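# Unpack the washcloths from the basket and fold them

## Task

Get every washcloth out of the basket, then fold each one cleanly in half.

## Robot and tools

Robot: two arms, left_arm and right_arm, each ending in a five-finger hand (the left hand mirrors the right). Calibrated bases in the scene frame: left_arm at (-0.050, +0.525, 0) m, right_arm at (-0.030, -0.387, 0) m, both turned almost not at all about z. A two-camera stand is fixed to the floor behind them. Loose items may occasionally be nudged by something outside your control.

Scene frame: origin at table-top height, halfway between the nominal bases; +x runs out over the table, +z up, and left_arm sits on the +y side. Arm names do not match the left/right sides of images. Positions, orientations (quat_wxyz), velocities and targets in results all use this frame.

Hand point: a spot fixed to the palm, 0.15 m out from the wrist flange along the fingers and 0.05 m in front of the palm. Its +z runs along the straight fingers and +y out of the palm. Its +x runs across the palm away from the thumb on the right hand, and toward the thumb on the left hand. Straight fingertips reach 0.06 to 0.07 m past the point, with their centre lines 0.06 m behind it along -y. A wrist bracket on the little-finger side can strike objects. With fingers held level the wrist may sit below the hand point (up to 0.11 m palm down, 0.23 m palm up) and touch the table first.

Row layout (used by execute_actions and move): 28 numbers, each in [-1, 1], always both arms. Order: left_arm dx, dy, dz, rx, ry, rz; left hand little, ring, middle, index, thumb_bend, thumb_turn, force_limit, speed; then the same 14 for right_arm. The six pose numbers are offsets, not poses: measured along scene axes from that arm's Hand target as it was when the action or move began; 1.0 equals 0.6 m or 180 degrees; rx, ry, rz form one rotation vector turning about the hand point. Sending six zeros re-requests the current Hand target. The hand numbers are absolute targets: +1 open/straight, -1 closed; thumb_turn -1 puts the thumb in front of the palm, +1 beside it. force_limit maps -1..+1 to about 0..10 N at the fingertip (0..15 N for both thumb motors). speed rises from near zero at -1 to full at +0.48 and stays full above. Hands have no 'unchanged' code: repeat the last eight numbers you sent for that hand, or, if none yet, its hand_measured six values plus hand_force_limit and hand_speed.

execute_actions(actions, cameras): actions is a list; each action is a table of up to 15 rows, one per 1/30 s step, a short table repeating its final row; one action lasts 0.5 s. Every row in an action counts from the same starting Hand target. cameras: list of names, ["all"], or []; by default images come only with an empty actions list.

move(target, speed, blend, stop_force, zero, blocking, cameras): target is one 28-number row or a list of up to 15 rows, all offsets from the same starting Hand targets. speed: m/s per path, 0.002 to 3.6, default 0.25 (turn rate up to twice that in rad/s); one value or one per target. blend: corner rounding in m for lists; 0 means stop at each. stop_force: 3 to 120 N, one value for both arms; ends an arm's path when the wrist sensor feels that much push against its motion. Use it slowly, not while the hand turns, and leave it out when pulling away from a contact. zero (only with stop_force): true re-zeros moving arms first. blocking=false returns after 0.5 s while motion continues (not allowed with stop_force). Paths are straight, ignore obstacles and the other arm, last 0.5 to 10 s. The result adds a 'move:' line: done, off_target, moving, held or fault, and limits such as paced or held.

wait(seconds 0..10, cameras); stop(cameras) brakes a running move; zoom_image(camera, region [x0,y0,x1,y1] in pixels, at most 504x504) enlarges part of the latest image; show_instructions() shows the two reference pages; zero_wrist_force(arm) tares that arm's force sensor; finished_scene(scene=1) ends irrevocably.

Cameras: cam_head_left, cam_head_right, cam_high (672x504), cam_left_wrist, cam_right_wrist (616x616).

Result lines: end_effector_position (m), end_effector_quat_wxyz, velocities; Hand target, the base for the next offsets (the hand often rests a little short of it); Joint positions and torques; Wrist force and torque in the hand's own axes, plus the peak since the last shown; hand_measured, hand_stopped_by (moving, target, force, stalled, fault) and hand_load_n (positive when pushed open), all in motor order. MOTOR HOT appears from 70 °C; at 85 °C the arm brakes for 30 s or more.

Gripping: with the thumb opposed, the hand holds items 0.035 to 0.065 m thick. Closed fingers stop short of the palm, so a thin cloth needs a thumb-to-finger pinch or a gathered fold. For soft grips close at speed -0.94 or lower. A cloth slipping away shows as hand_load_n near 0.

Orientation commands are clipped to 32 degrees from the measured pose each step. Avoid paths near an arm's own base.

Avoid: anything leaving the table (fails the task); striking fixed or heavy objects hard; arms or hands touching each other; pushing a target past a firm contact (the stiff arm faults). A fault stops the arm for 10 s; it triggers near 150 N outside force or joint torque limits (135 N m large joints, 25.2 N m wrists). Do not release things still moving, and keep finger loads modest.

Each tool is called as a command line: name --argument value for each argument, lists and objects as JSON in quotes; but a table of rows of numbers goes row by row, as --pt "numbers of a row", without its own name.

Reference images:

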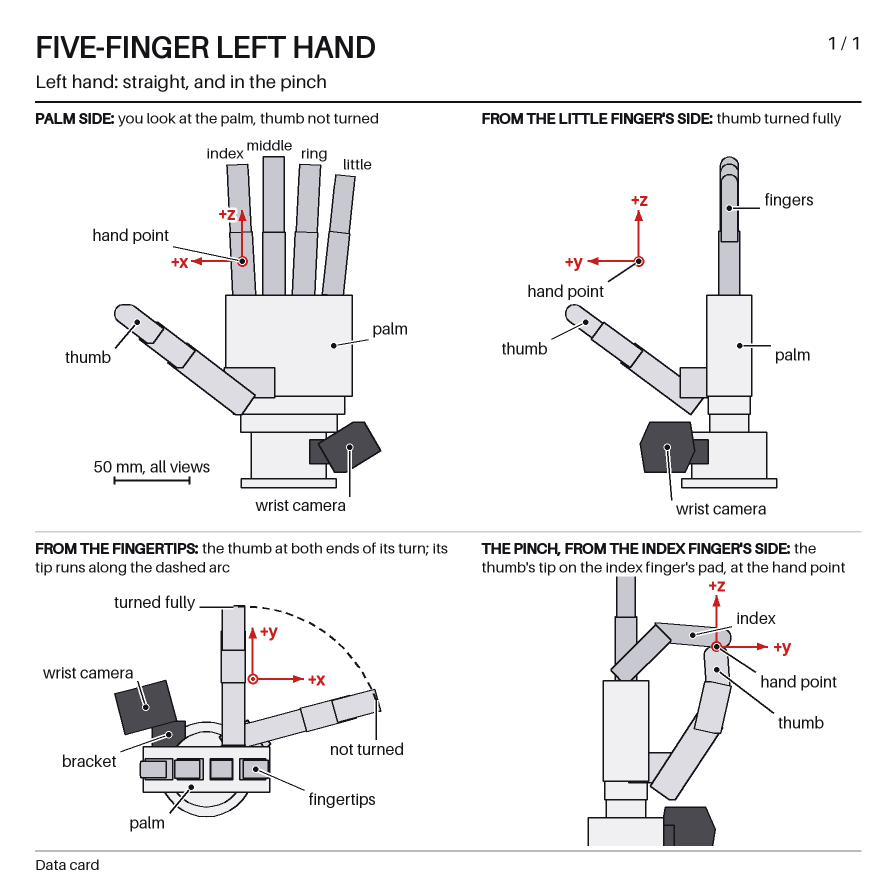

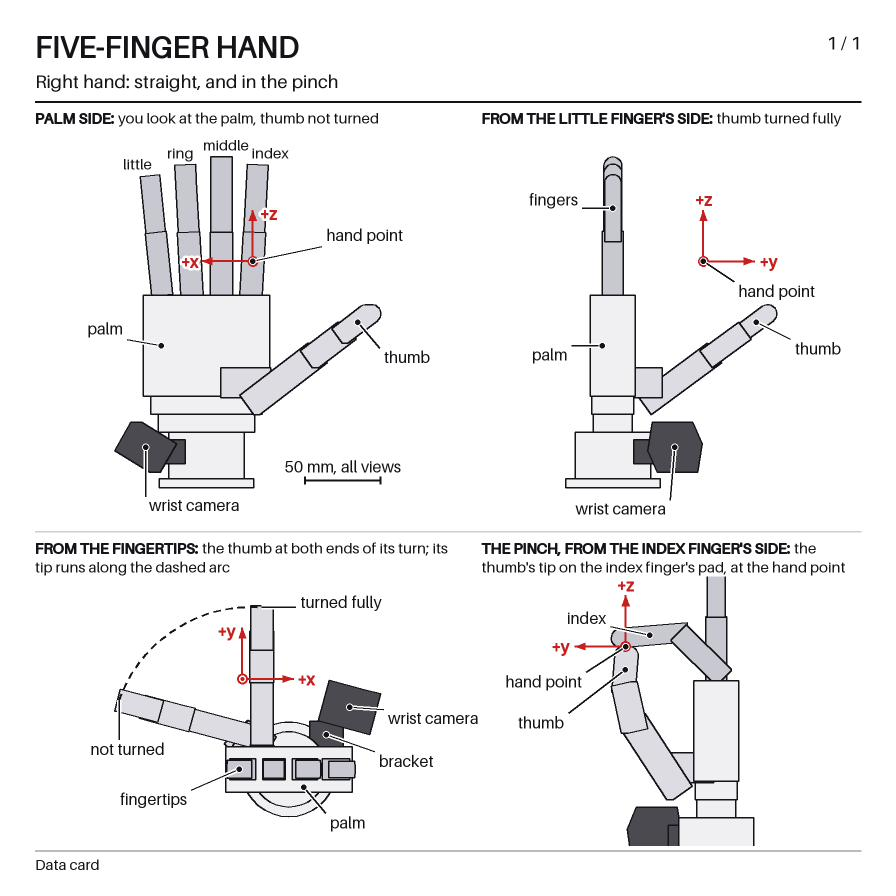

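## Session

execute_actions --actions '[]'

Scene clock: 0.00 s.
left_arm: end_effector_position=(+0.3888, +0.0635, +0.3185) hand_measured=(+1.000, +1.000, +1.000, +1.000, +1.000, +1.000) hand_load_n=(+0.0, +0.0, +0.0, +0.0, +0.0, +0.0) hand_stopped_by=(target, target, target, target, target, target) hand_force_limit=0.00 hand_speed=-0.80 end_effector_quat_wxyz=(-0.043, +0.940, +0.338, +0.001) | right_arm: end_effector_position=(+0.7054, -0.3152, +0.3240) hand_measured=(+1.000, +1.000, +1.000, +1.000, +1.000, +1.000) hand_load_n=(+0.0, +0.0, +0.5, +0.0, +0.5, +0.0) hand_stopped_by=(target, target, target, target, target, target) hand_force_limit=0.00 hand_speed=-0.80 end_effector_quat_wxyz=(+0.427, +0.090, +0.889, -0.138)
Joint positions: left_arm=[2.493 -2.356 -0.524 1.238 -1.619 0.233] | right_arm=[-0.087 -1.14 1.168 0.641 1.844 -1.573]
Joint velocities: within noise
Joint torques (N m): no reading
Motor temperatures (°C): left_arm=[31 30 35 40 34 34] | right_arm=[31 32 36 41 44 39]
Wrist force (N): no reading
Wrist torque (N m): no reading
Wrist force, peak (N): no reading
Hand target: left_arm +0.3888, +0.0635, +0.3185; -0.043, +0.940, +0.338, +0.001 | right_arm +0.7054, -0.3152, +0.3240; +0.427, +0.090, +0.889, -0.138

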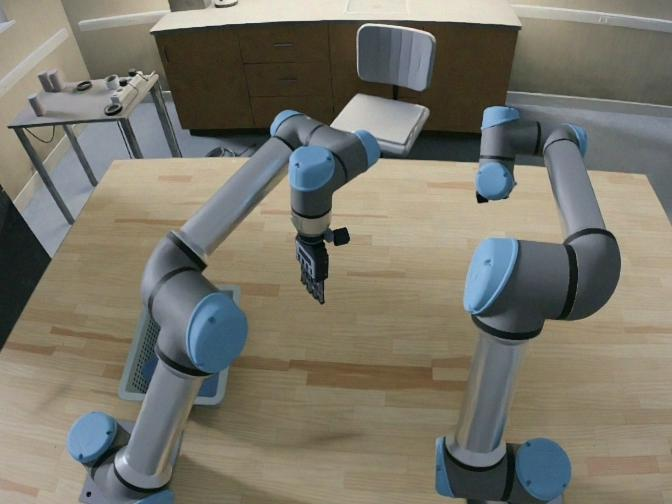

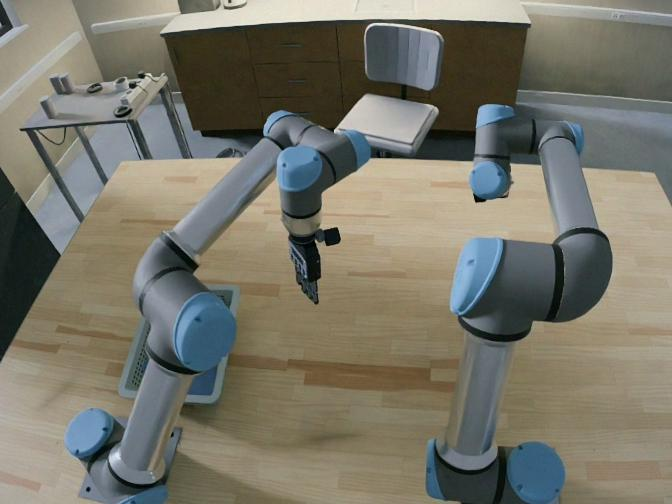

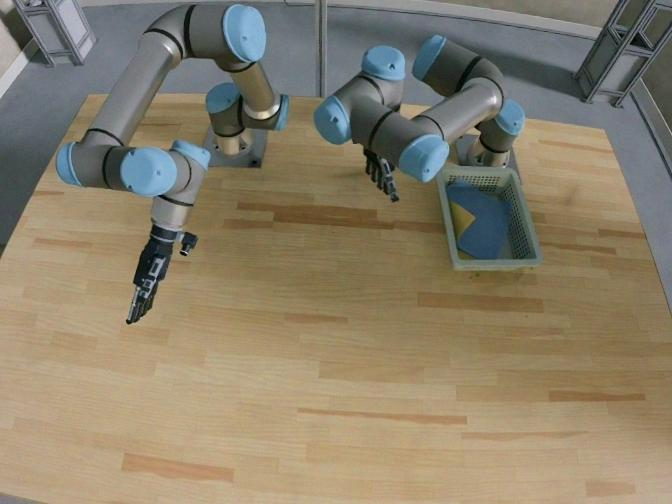

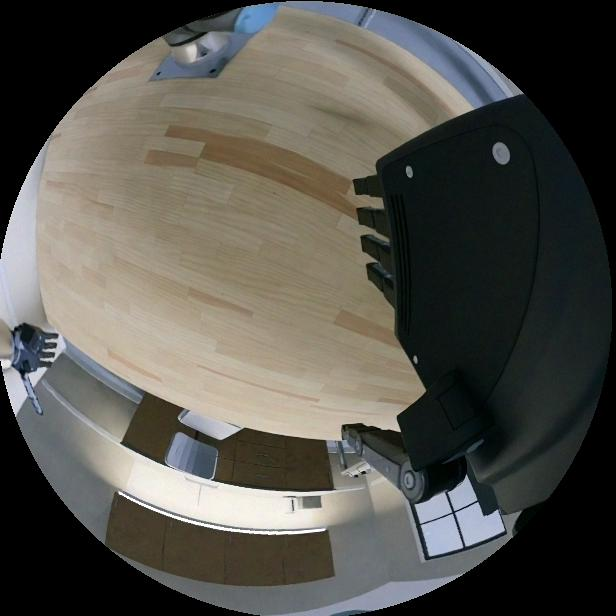

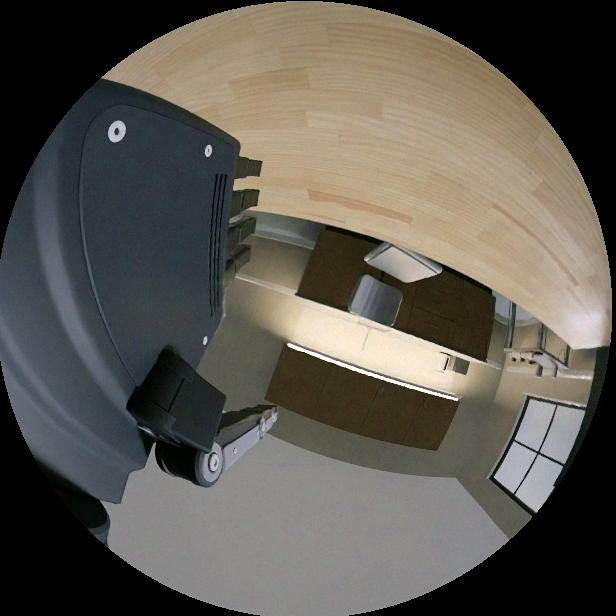

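zoom_image --camera "cam_high" --region '[400, 120, 580, 300]'

zoom_image --camera "cam_head_left" --region '[60, 240, 310, 500]'

Scaled by 2.800 from the camera's 672x504 image, which has a finer 960x720 frame.

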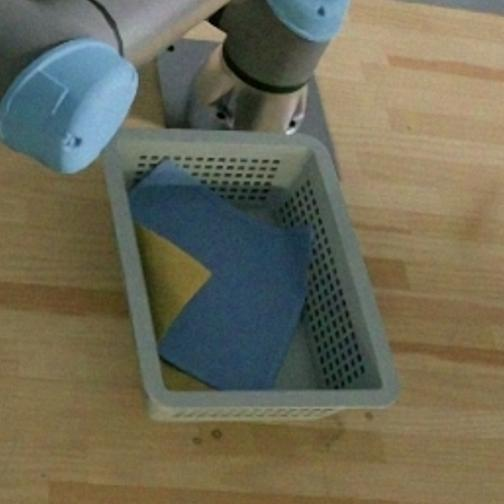

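Scaled by 1.938 from the camera's 672x504 image, which has a finer 960x720 frame.

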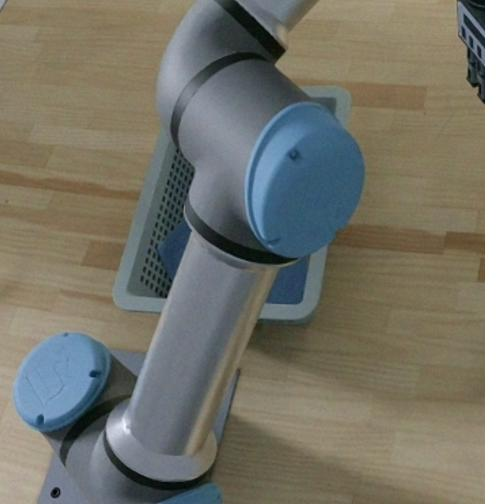

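move --target '[-0.3, 0.55, 0.08, 0, 0, 0, 1, 1, 1, 1, 1, 1, 0, -0.8, 0, 0, 0, 0, 0, 0, 1, 1, 1, 1, 1, 1, 0, -0.8]' --cameras '["all"]' --speed 0.3

Scene clock: 58.97 s.
left_arm: end_effector_position=(+0.2089, +0.3935, +0.3664) hand_measured=(+1.000, +1.000, +1.000, +1.000, +1.000, +1.000) hand_load_n=(+0.0, +0.0, +0.0, +0.0, +0.0, +0.0) hand_stopped_by=(target, target, target, target, target, target) hand_force_limit=0.00 hand_speed=-0.80 end_effector_quat_wxyz=(-0.043, +0.940, +0.338, +0.001) end_effector_velocity=(+0.000, +0.001, +0.000) end_effector_angular_velocity=(+0.000, -0.001, -0.002) | right_arm: end_effector_position=(+0.7054, -0.3152, +0.3240) hand_measured=(+1.000, +1.000, +1.000, +1.000, +1.000, +1.000) hand_load_n=(+0.0, +0.0, +0.0, +0.0, +0.0, +0.0) hand_stopped_by=(target, target, target, target, target, target) hand_force_limit=0.00 hand_speed=-0.80 end_effector_quat_wxyz=(+0.427, +0.090, +0.889, -0.138)
Joint positions: left_arm=[3.179 -1.352 -1.688 1.445 -1.653 0.92] | right_arm=[-0.087 -1.14 1.168 0.641 1.844 -1.573]
Joint velocities: left_arm=[0.003 0.002 0 0 0 0.006] | right_arm=[within noise]
Joint torques (N m): left_arm=[13.02 20.78 12.07 -2.49 -1.99 2.53] | right_arm=[1.45 -41.76 -23.45 0.42 0.45 -0.3]
Wrist force (N): left_arm=[0.5 1.0 -0.1] | right_arm=[-0.2 0.1 0.1]
Wrist torque (N m): left_arm=[0.14 -0.09 -0.03] | right_arm=[0.01 0.04 -0.01]
Wrist force, peak (N): left_arm=[-0.5 2.7 0.1] | right_arm=[0.1 0.1 -0.4]
Hand target: left_arm +0.2088, +0.3935, +0.3665; -0.043, +0.940, +0.338, +0.001 | right_arm +0.7054, -0.3152, +0.3240; +0.427, +0.090, +0.889, -0.138
Off the commanded pose: left_arm 0.000 m, 0 deg | right_arm 0.000 m, 0 deg.
move: done

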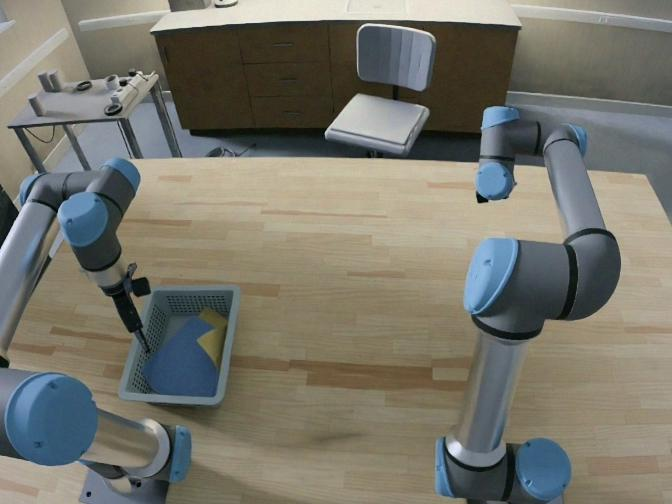

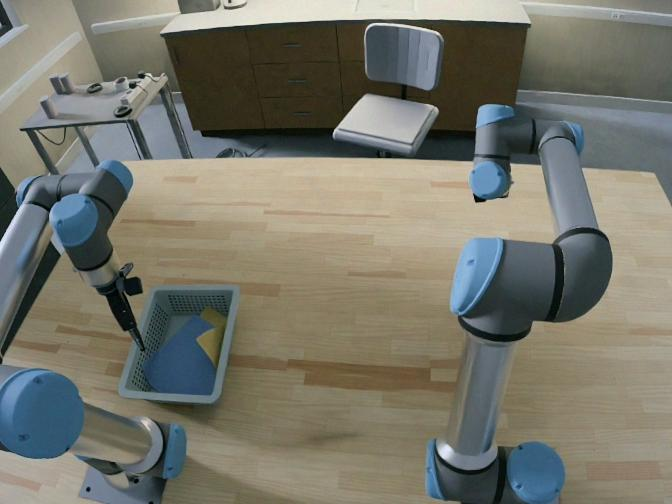

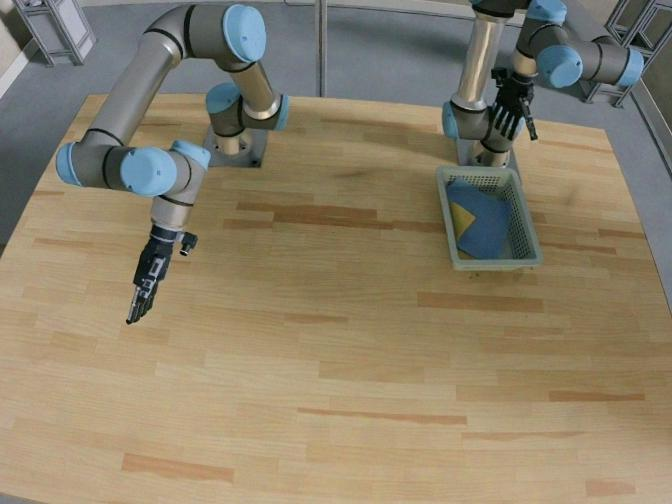

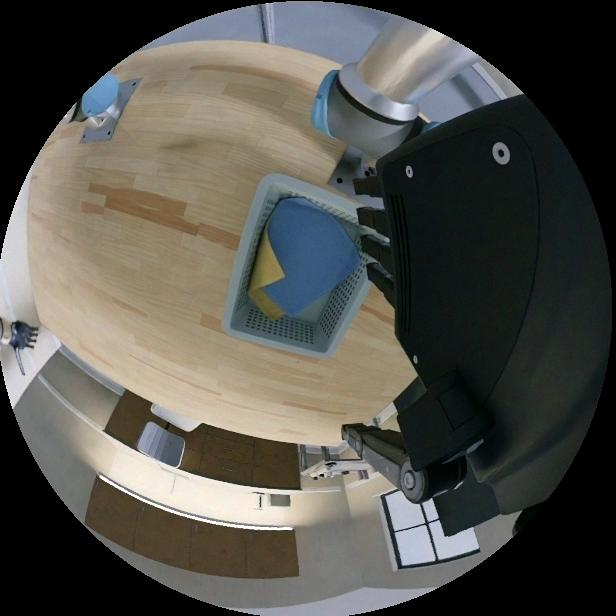

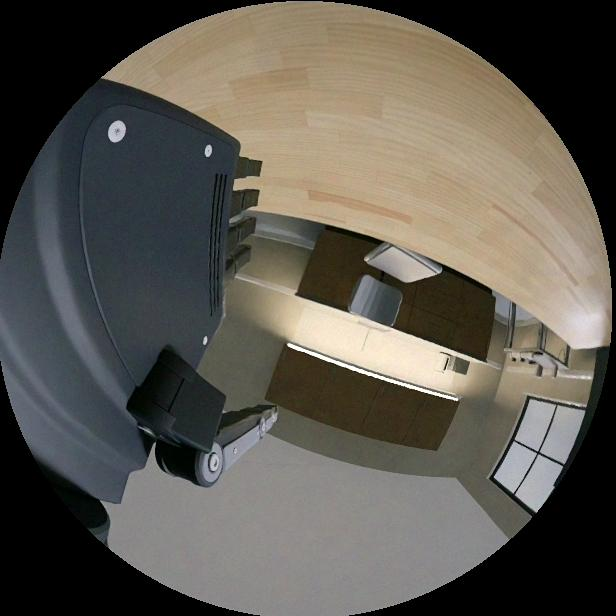

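zoom_image --camera "cam_head_left" --region '[100, 260, 270, 430]'

zoom_image --camera "cam_left_wrist" --region '[200, 160, 420, 380]'

zoom_image --camera "cam_high" --region '[420, 150, 560, 290]'

Scaled by 2.965 from the camera's 672x504 image, which has a finer 960x720 frame.

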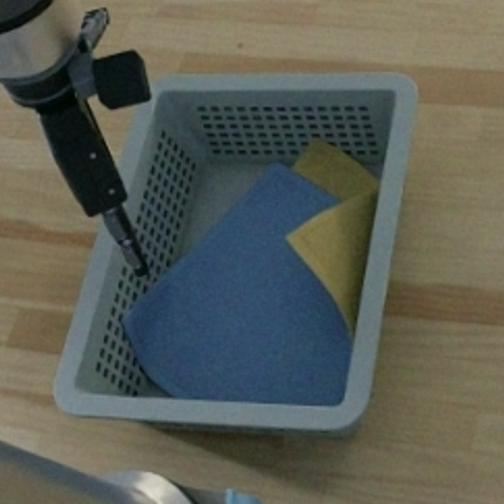

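Scaled by 2.291 from the camera's 616x616 image, which has a finer 880x880 frame.

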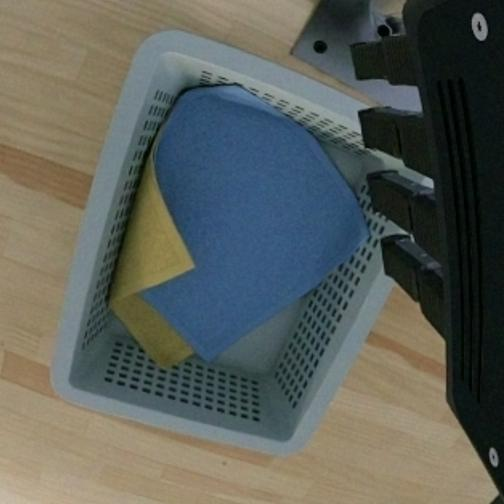

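Scaled by 3.600 from the camera's 672x504 image, which has a finer 960x720 frame.

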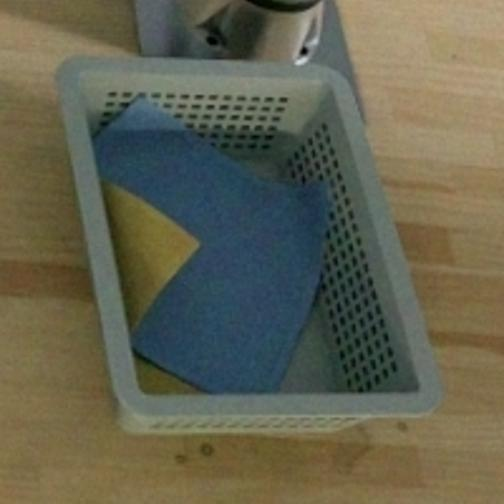

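move --target '[-0.0147, 0.044, -0.194, 0, 0, -0.219, 1, 1, 1, 1, 1, 1, 0, -0.8, 0, 0, 0, 0, 0, 0, 1, 1, 1, 1, 1, 1, 0, -0.8]' --cameras '["cam_head_left", "cam_high", "cam_left_wrist"]' --speed 0.25

Scene clock: 148.90 s.
left_arm: end_effector_position=(+0.2000, +0.4199, +0.2501) hand_measured=(+1.000, +1.000, +1.000, +1.000, +1.000, +1.000) hand_load_n=(+0.0, +0.0, +0.0, +0.0, +0.0, +0.0) hand_stopped_by=(target, target, target, target, target, target) hand_force_limit=0.00 hand_speed=-0.80 end_effector_quat_wxyz=(-0.040, +0.999, +0.002, +0.015) | right_arm: end_effector_position=(+0.7054, -0.3152, +0.3240) hand_measured=(+1.000, +1.000, +1.000, +1.000, +1.000, +1.000) hand_load_n=(+0.0, +0.0, +0.0, +0.0, -0.5, -0.5) hand_stopped_by=(target, target, target, target, target, target) hand_force_limit=0.00 hand_speed=-0.80 end_effector_quat_wxyz=(+0.427, +0.090, +0.889, -0.138)
Joint positions: left_arm=[3.487 -1.306 -1.999 1.79 -1.636 1.919] | right_arm=[-0.087 -1.14 1.168 0.641 1.844 -1.573]
Joint torques (N m): left_arm=[-10.96 18.16 17.79 -1.13 -1.93 2.32] | right_arm=[1.72 -41.08 -22.41 0.11 0.36 -0.17]
Wrist force (N): left_arm=[0.4 0.2 0.1] | right_arm=[0.1 -0.1 0.1]
Wrist torque (N m): left_arm=[0.02 -0.01 0.07] | right_arm=[-0.02 -0.02 0.01]
Wrist force, peak (N): left_arm=[0.9 1.4 0.2] | right_arm=[0.0 0.5 0.3]
Hand target: left_arm +0.2000, +0.4199, +0.2501; -0.040, +0.999, +0.002, +0.015 | right_arm +0.7054, -0.3152, +0.3240; +0.427, +0.090, +0.889, -0.138
Off the commanded pose: left_arm 0.000 m, 0 deg | right_arm 0.000 m, 0 deg.
move: done
Images, in order (width x height): cam_head_left 672x504, cam_high 672x504, cam_left_wrist 616x616.

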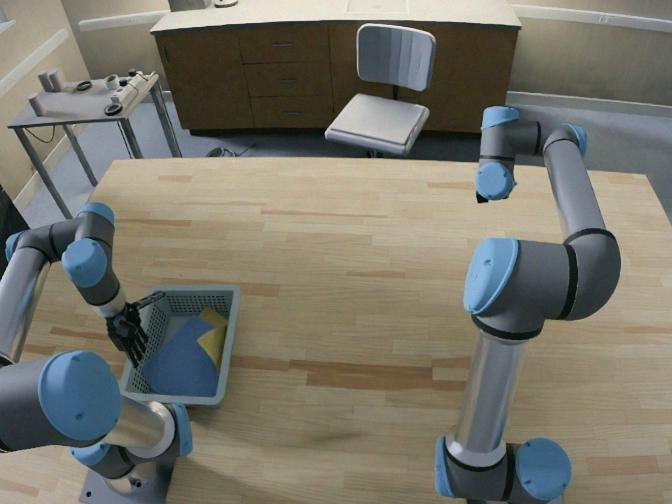

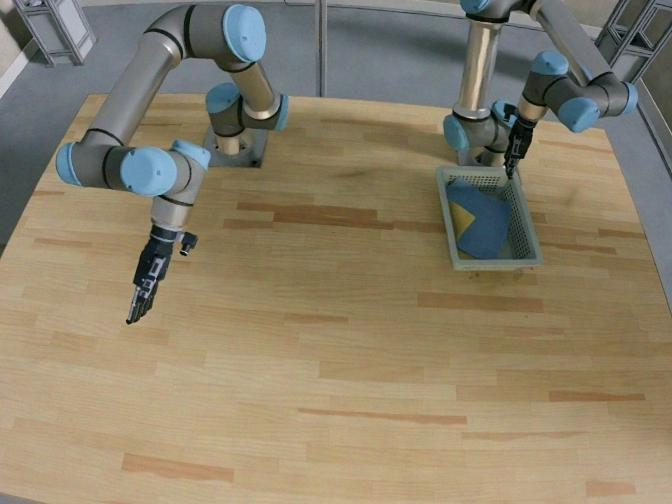

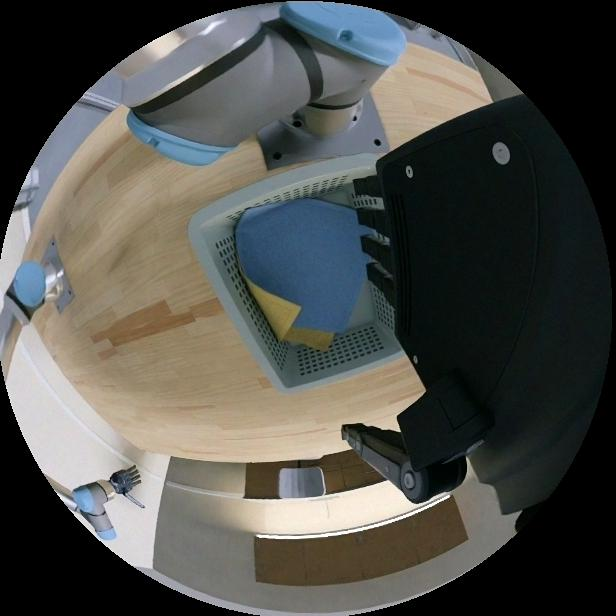

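zoom_image --camera "cam_high" --region '[430, 90, 610, 280]'

zoom_image --camera "cam_head_left" --region '[60, 250, 260, 450]'

zoom_image --camera "cam_left_wrist" --region '[180, 140, 440, 400]'

Scaled by 2.653 from the camera's 672x504 image, which has a finer 960x720 frame.

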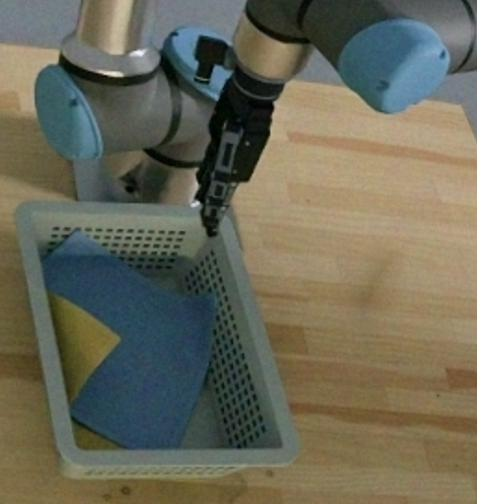

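Scaled by 2.520 from the camera's 672x504 image, which has a finer 960x720 frame.

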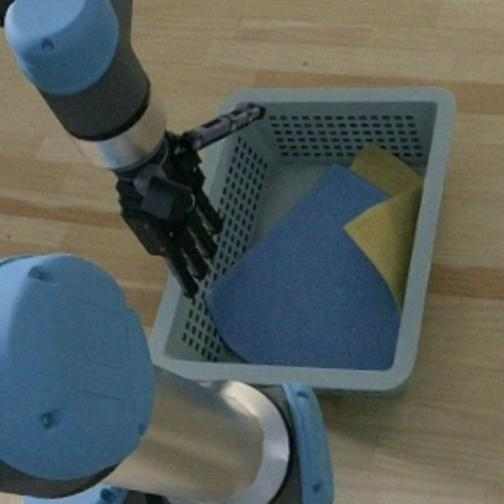

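Scaled by 1.938 from the camera's 616x616 image, which has a finer 880x880 frame.

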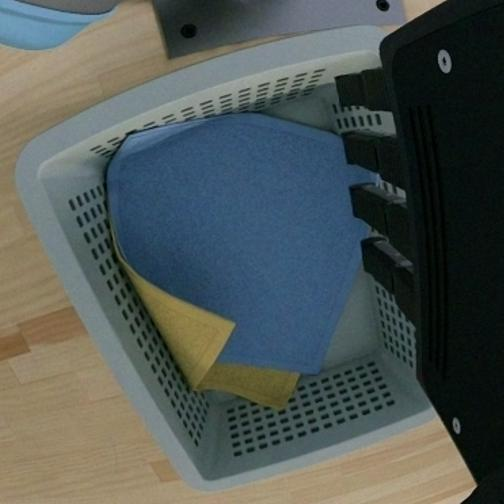

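move --target '[0.2, 0.0667, 0.0, 0.141, 0, 0, -1, -1, 0.1, 0.1, 0.3, -1, 0, 0, 0, 0, 0, 0, 0, 0, 1, 1, 1, 1, 1, 1, 0, -0.8]' --cameras '["cam_head_left", "cam_high", "cam_left_wrist"]' --speed 0.25

Scene clock: 213.73 s.
left_arm: end_effector_position=(+0.3199, +0.4598, +0.2501) hand_measured=(-1.000, -1.000, +0.100, +0.100, +0.300, -1.000) hand_load_n=(+0.0, +0.0, +0.0, +0.0, +0.0, +0.0) hand_stopped_by=(target, target, target, target, target, target) hand_force_limit=0.00 hand_speed=0.00 end_effector_quat_wxyz=(-0.258, +0.966, -0.002, +0.015) | right_arm: end_effector_position=(+0.7054, -0.3152, +0.3240) hand_measured=(+1.000, +1.000, +1.000, +1.000, +1.000, +1.000) hand_load_n=(+0.0, +0.0, +0.0, -0.5, +0.0, +0.0) hand_stopped_by=(target, target, target, target, target, target) hand_force_limit=0.00 hand_speed=-0.80 end_effector_quat_wxyz=(+0.427, +0.090, +0.889, -0.138)
Joint positions: left_arm=[3.126 -1.688 -1.675 1.82 -2.094 1.57] | right_arm=[-0.087 -1.14 1.168 0.641 1.844 -1.573]
Joint torques (N m): left_arm=[4.36 9.94 26.14 -0.83 -2.67 1.24] | right_arm=[1.21 -42 -22.47 0.4 0.21 -0.44]
Wrist force (N): left_arm=[0.4 0.5 -0.1] | right_arm=[-0.1 0.0 0.0]
Wrist torque (N m): left_arm=[0.06 -0.07 -0.08] | right_arm=[-0.01 0.01 -0.01]
Wrist force, peak (N): left_arm=[1.6 0.8 0.0] | right_arm=[0.3 0.4 -0.2]
Hand target: left_arm +0.3200, +0.4599, +0.2501; -0.259, +0.966, -0.002, +0.015 | right_arm +0.7054, -0.3152, +0.3240; +0.427, +0.090, +0.889, -0.138
Off the commanded pose: left_arm 0.000 m, 0 deg | right_arm 0.000 m, 0 deg.
move: done
Images, in order (width x height): cam_head_left 672x504, cam_high 672x504, cam_left_wrist 616x616.

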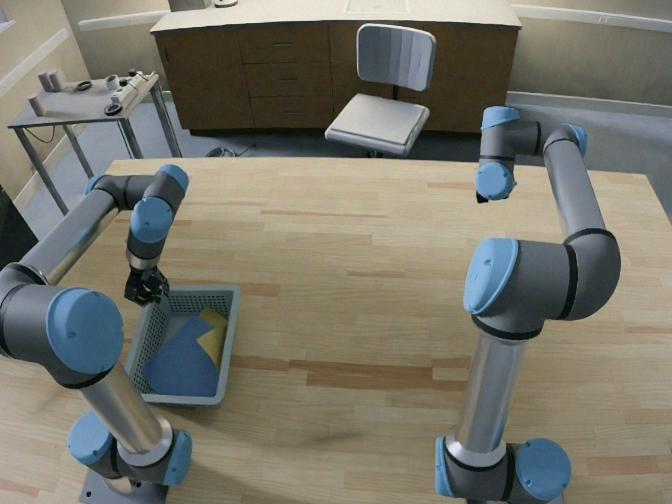

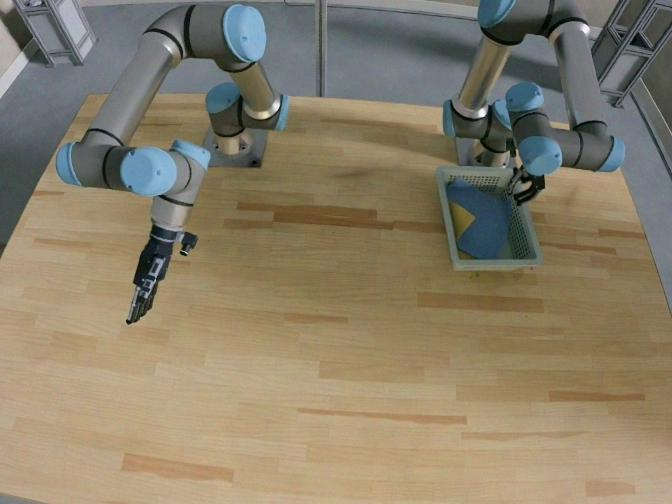

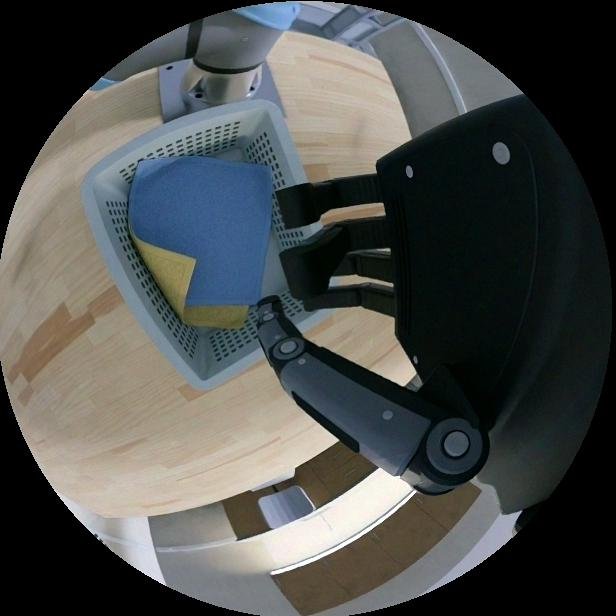

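zoom_image --camera "cam_left_wrist" --region '[200, 140, 420, 360]'

zoom_image --camera "cam_head_left" --region '[100, 250, 260, 410]'

zoom_image --camera "cam_high" --region '[430, 140, 560, 280]'

Scaled by 2.291 from the camera's 616x616 image, which has a finer 880x880 frame.

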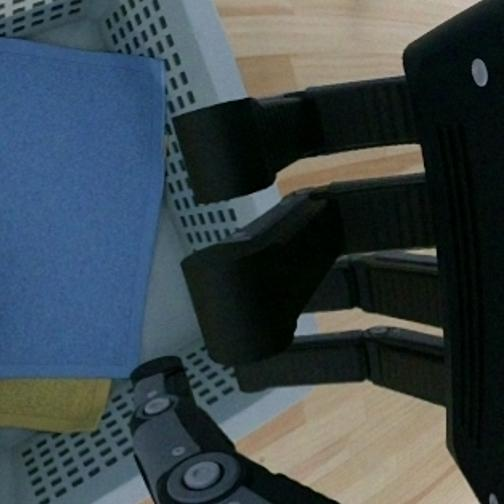

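Scaled by 3.150 from the camera's 672x504 image, which has a finer 960x720 frame.

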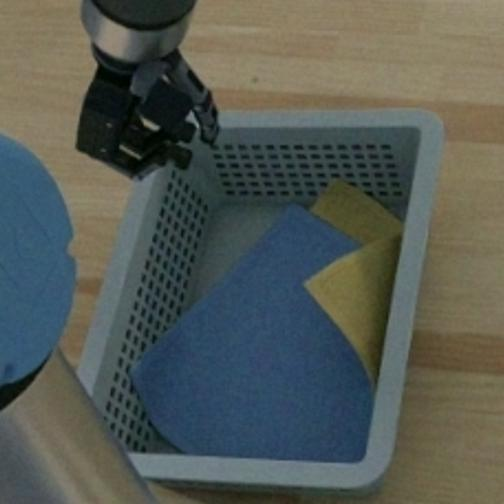

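Scaled by 3.600 from the camera's 672x504 image, which has a finer 960x720 frame.

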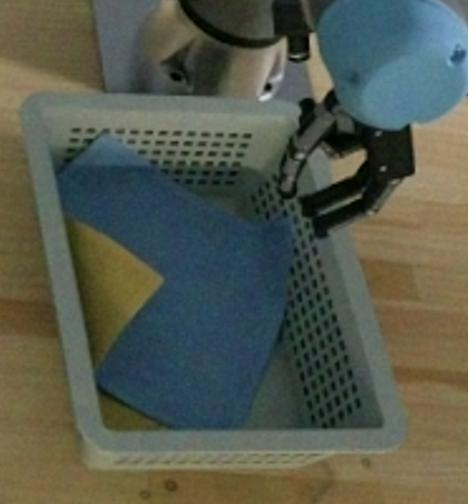

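move --target '[0, 0, -0.2, 0, 0, 0, -1, -1, 0.1, 0.1, 0.3, -1, 0, 0, 0, 0, 0, 0, 0, 0, 1, 1, 1, 1, 1, 1, 0, -0.8]' --cameras '["cam_head_left", "cam_high", "cam_left_wrist"]' --speed 0.15 --stop_force 6

zoom_image --camera "cam_head_left" --region '[100, 250, 260, 410]'

zoom_image --camera "cam_high" --region '[430, 140, 560, 280]'

Scene clock: 306.27 s.
left_arm: end_effector_position=(+0.3200, +0.4599, +0.1301) hand_measured=(-1.000, -1.000, +0.100, +0.100, +0.300, -1.000) hand_load_n=(+0.0, +0.0, +0.0, +0.0, +0.0, +0.0) hand_stopped_by=(target, target, target, target, target, target) hand_force_limit=0.00 hand_speed=0.00 end_effector_quat_wxyz=(-0.259, +0.966, -0.002, +0.015) | right_arm: end_effector_position=(+0.7054, -0.3152, +0.3240) hand_measured=(+1.000, +1.000, +1.000, +1.000, +1.000, +1.000) hand_load_n=(+0.0, +0.0, +0.0, +0.5, +0.0, +0.0) hand_stopped_by=(target, target, target, target, target, target) hand_force_limit=0.00 hand_speed=-0.80 end_effector_quat_wxyz=(+0.427, +0.090, +0.889, -0.138)
Joint positions: left_arm=[3.126 -1.794 -1.878 2.129 -2.094 1.57] | right_arm=[-0.087 -1.14 1.168 0.641 1.844 -1.573]
Joint torques (N m): left_arm=[-2.44 33.3 9.5 -1.01 0.08 0.55] | right_arm=[1.63 -41.96 -22.97 0.51 0.21 -0.04]
Wrist force (N): left_arm=[0.1 0.7 0.0] | right_arm=[-0.4 0.0 -0.1]
Wrist torque (N m): left_arm=[0.12 0.02 -0.12] | right_arm=[0.00 0.05 -0.02]
Wrist force, peak (N): left_arm=[0.2 1.6 1.1] | right_arm=[0.1 0.1 0.5]
Hand target: left_arm +0.3200, +0.4599, +0.1301; -0.259, +0.966, -0.002, +0.015 | right_arm +0.7054, -0.3152, +0.3240; +0.427, +0.090, +0.889, -0.138
Off the commanded pose: left_arm 0.000 m, 0 deg | right_arm 0.000 m, 0 deg.
move: done
Images, in order (width x height): cam_head_left 672x504, cam_high 672x504, cam_left_wrist 616x616.

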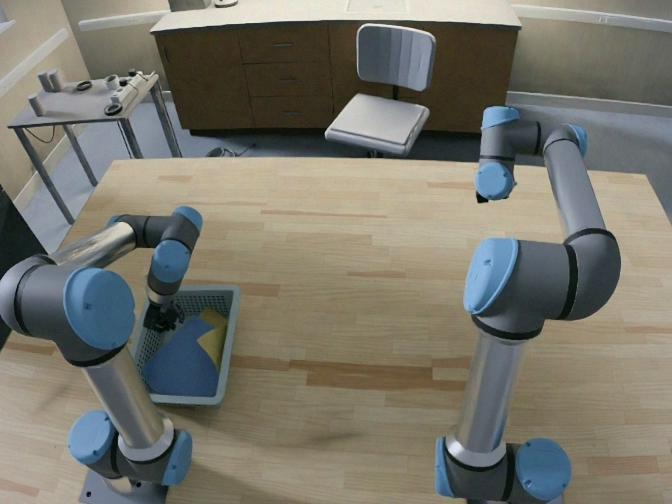

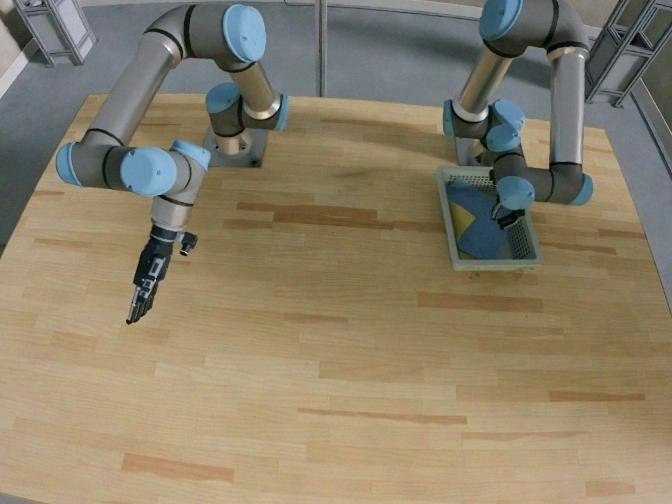

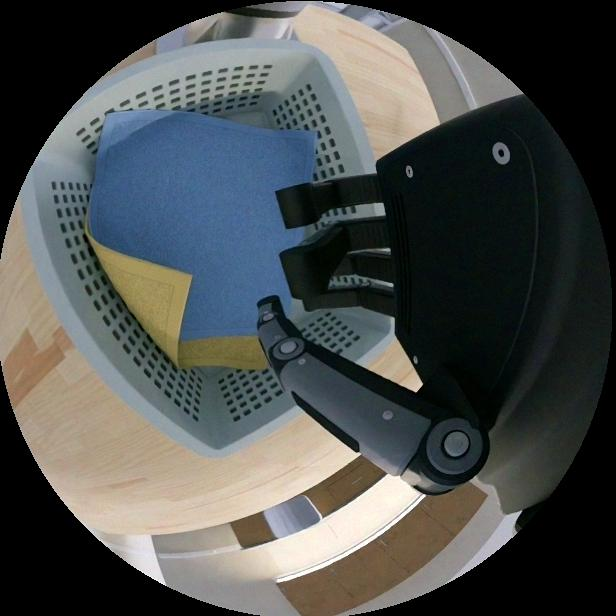

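Scaled by 3.150 from the camera's 672x504 image, which has a finer 960x720 frame.

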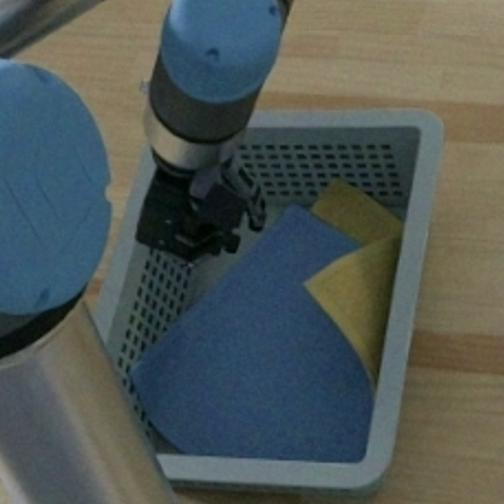

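Scaled by 3.600 from the camera's 672x504 image, which has a finer 960x720 frame.

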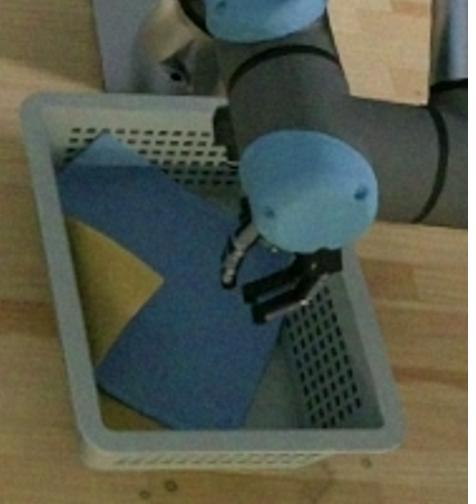

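move --target '[0.08, 0.045, -0.03, 0, 0, 0, -1, -1, 0.1, 0.1, 0.3, -1, 0, 0, 0, 0, 0, 0, 0, 0, 1, 1, 1, 1, 1, 1, 0, -0.8]' --cameras '["cam_head_left", "cam_high", "cam_left_wrist"]' --speed 0.15 --stop_force 6

zoom_image --camera "cam_head_left" --region '[120, 270, 240, 390]'

zoom_image --camera "cam_high" --region '[430, 160, 550, 280]'

zoom_image --camera "cam_left_wrist" --region '[150, 130, 400, 380]'

Scene clock: 349.60 s.
left_arm: end_effector_position=(+0.3680, +0.4869, +0.1121) hand_measured=(-1.000, -1.000, +0.100, +0.100, +0.300, -1.000) hand_load_n=(+0.0, +0.0, +0.0, +0.0, +0.0, +0.0) hand_stopped_by=(target, target, target, target, target, target) hand_force_limit=0.00 hand_speed=0.00 end_effector_quat_wxyz=(-0.259, +0.966, -0.002, +0.015) | right_arm: end_effector_position=(+0.7054, -0.3152, +0.3240) hand_measured=(+1.000, +1.000, +1.000, +1.000, +1.000, +1.000) hand_load_n=(+0.0, +0.0, +0.0, +0.0, +0.0, +0.0) hand_stopped_by=(target, target, target, target, target, target) hand_force_limit=0.00 hand_speed=-0.80 end_effector_quat_wxyz=(+0.427, +0.090, +0.889, -0.138)
Joint positions: left_arm=[3.199 -1.892 -1.787 2.179 -2.09 1.655] | right_arm=[-0.087 -1.14 1.168 0.641 1.844 -1.573]
Joint torques (N m): left_arm=[-12.8 17.85 24.34 -1.31 -2.36 2.12] | right_arm=[1.41 -42.15 -22.77 0.29 0.14 -0.12]
Wrist force (N): left_arm=[0.4 0.9 0.0] | right_arm=[-0.3 0.0 0.1]
Wrist torque (N m): left_arm=[0.11 0.03 -0.06] | right_arm=[0.00 0.04 -0.01]
Wrist force, peak (N): left_arm=[-0.6 1.3 -0.3] | right_arm=[0.1 0.3 -0.4]
Hand target: left_arm +0.3680, +0.4869, +0.1121; -0.259, +0.966, -0.002, +0.015 | right_arm +0.7054, -0.3152, +0.3240; +0.427, +0.090, +0.889, -0.138
Off the commanded pose: left_arm 0.000 m, 0 deg | right_arm 0.000 m, 0 deg.
move: done
Images, in order (width x height): cam_head_left 672x504, cam_high 672x504, cam_left_wrist 616x616.

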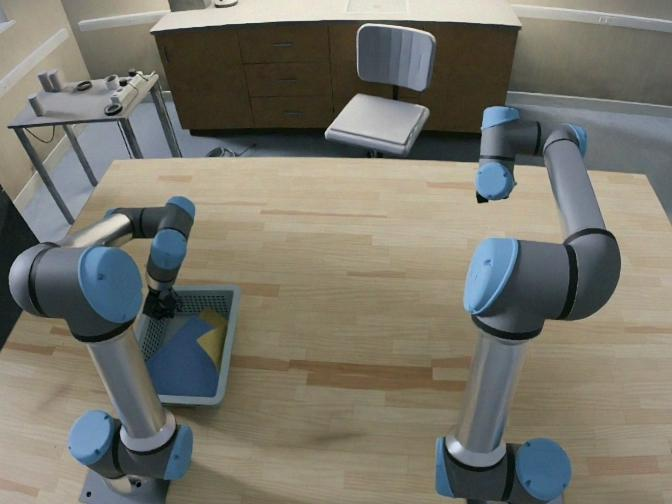

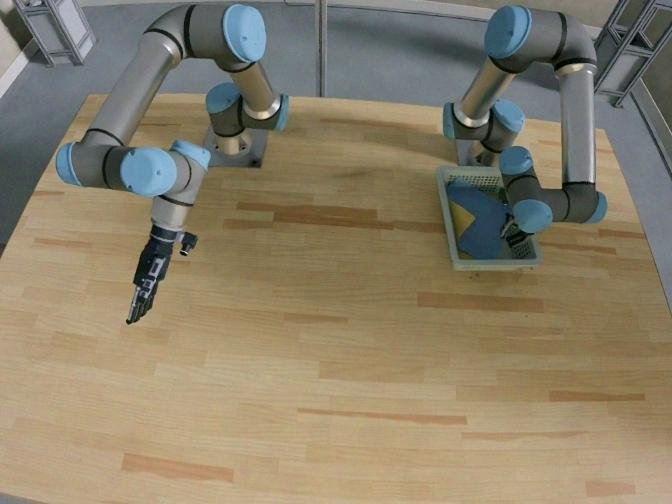

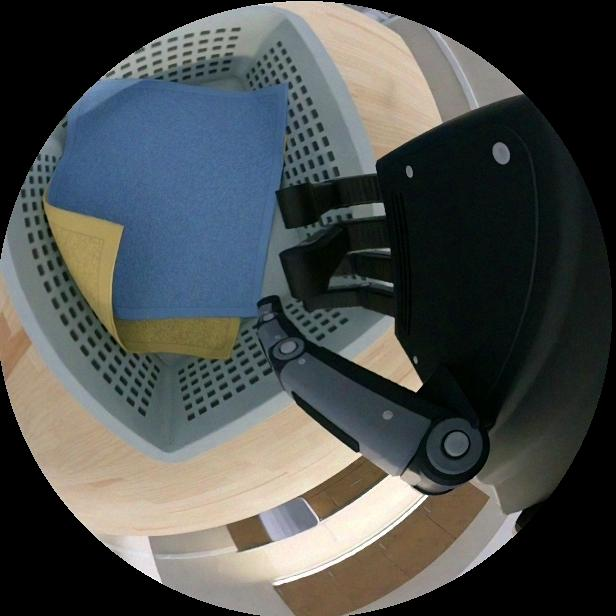

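Scaled by 4.200 from the camera's 672x504 image, which has a finer 960x720 frame.

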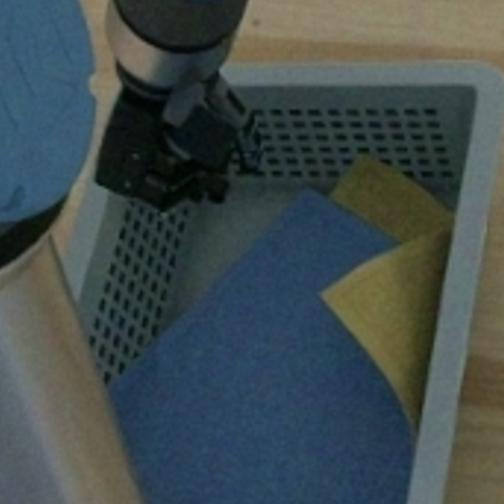

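Scaled by 4.200 from the camera's 672x504 image, which has a finer 960x720 frame.

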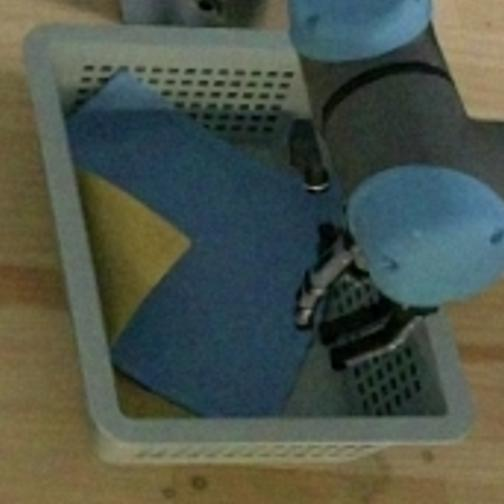

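Scaled by 2.016 from the camera's 616x616 image, which has a finer 880x880 frame.

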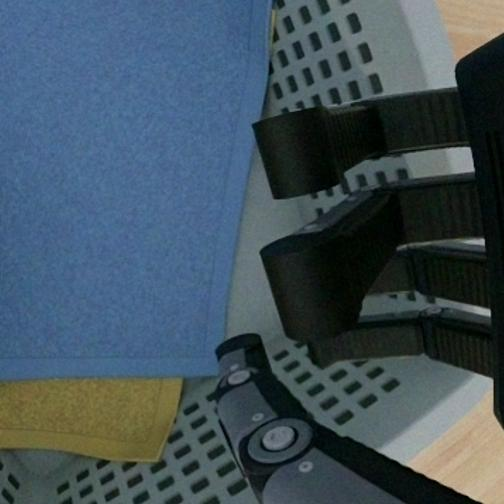

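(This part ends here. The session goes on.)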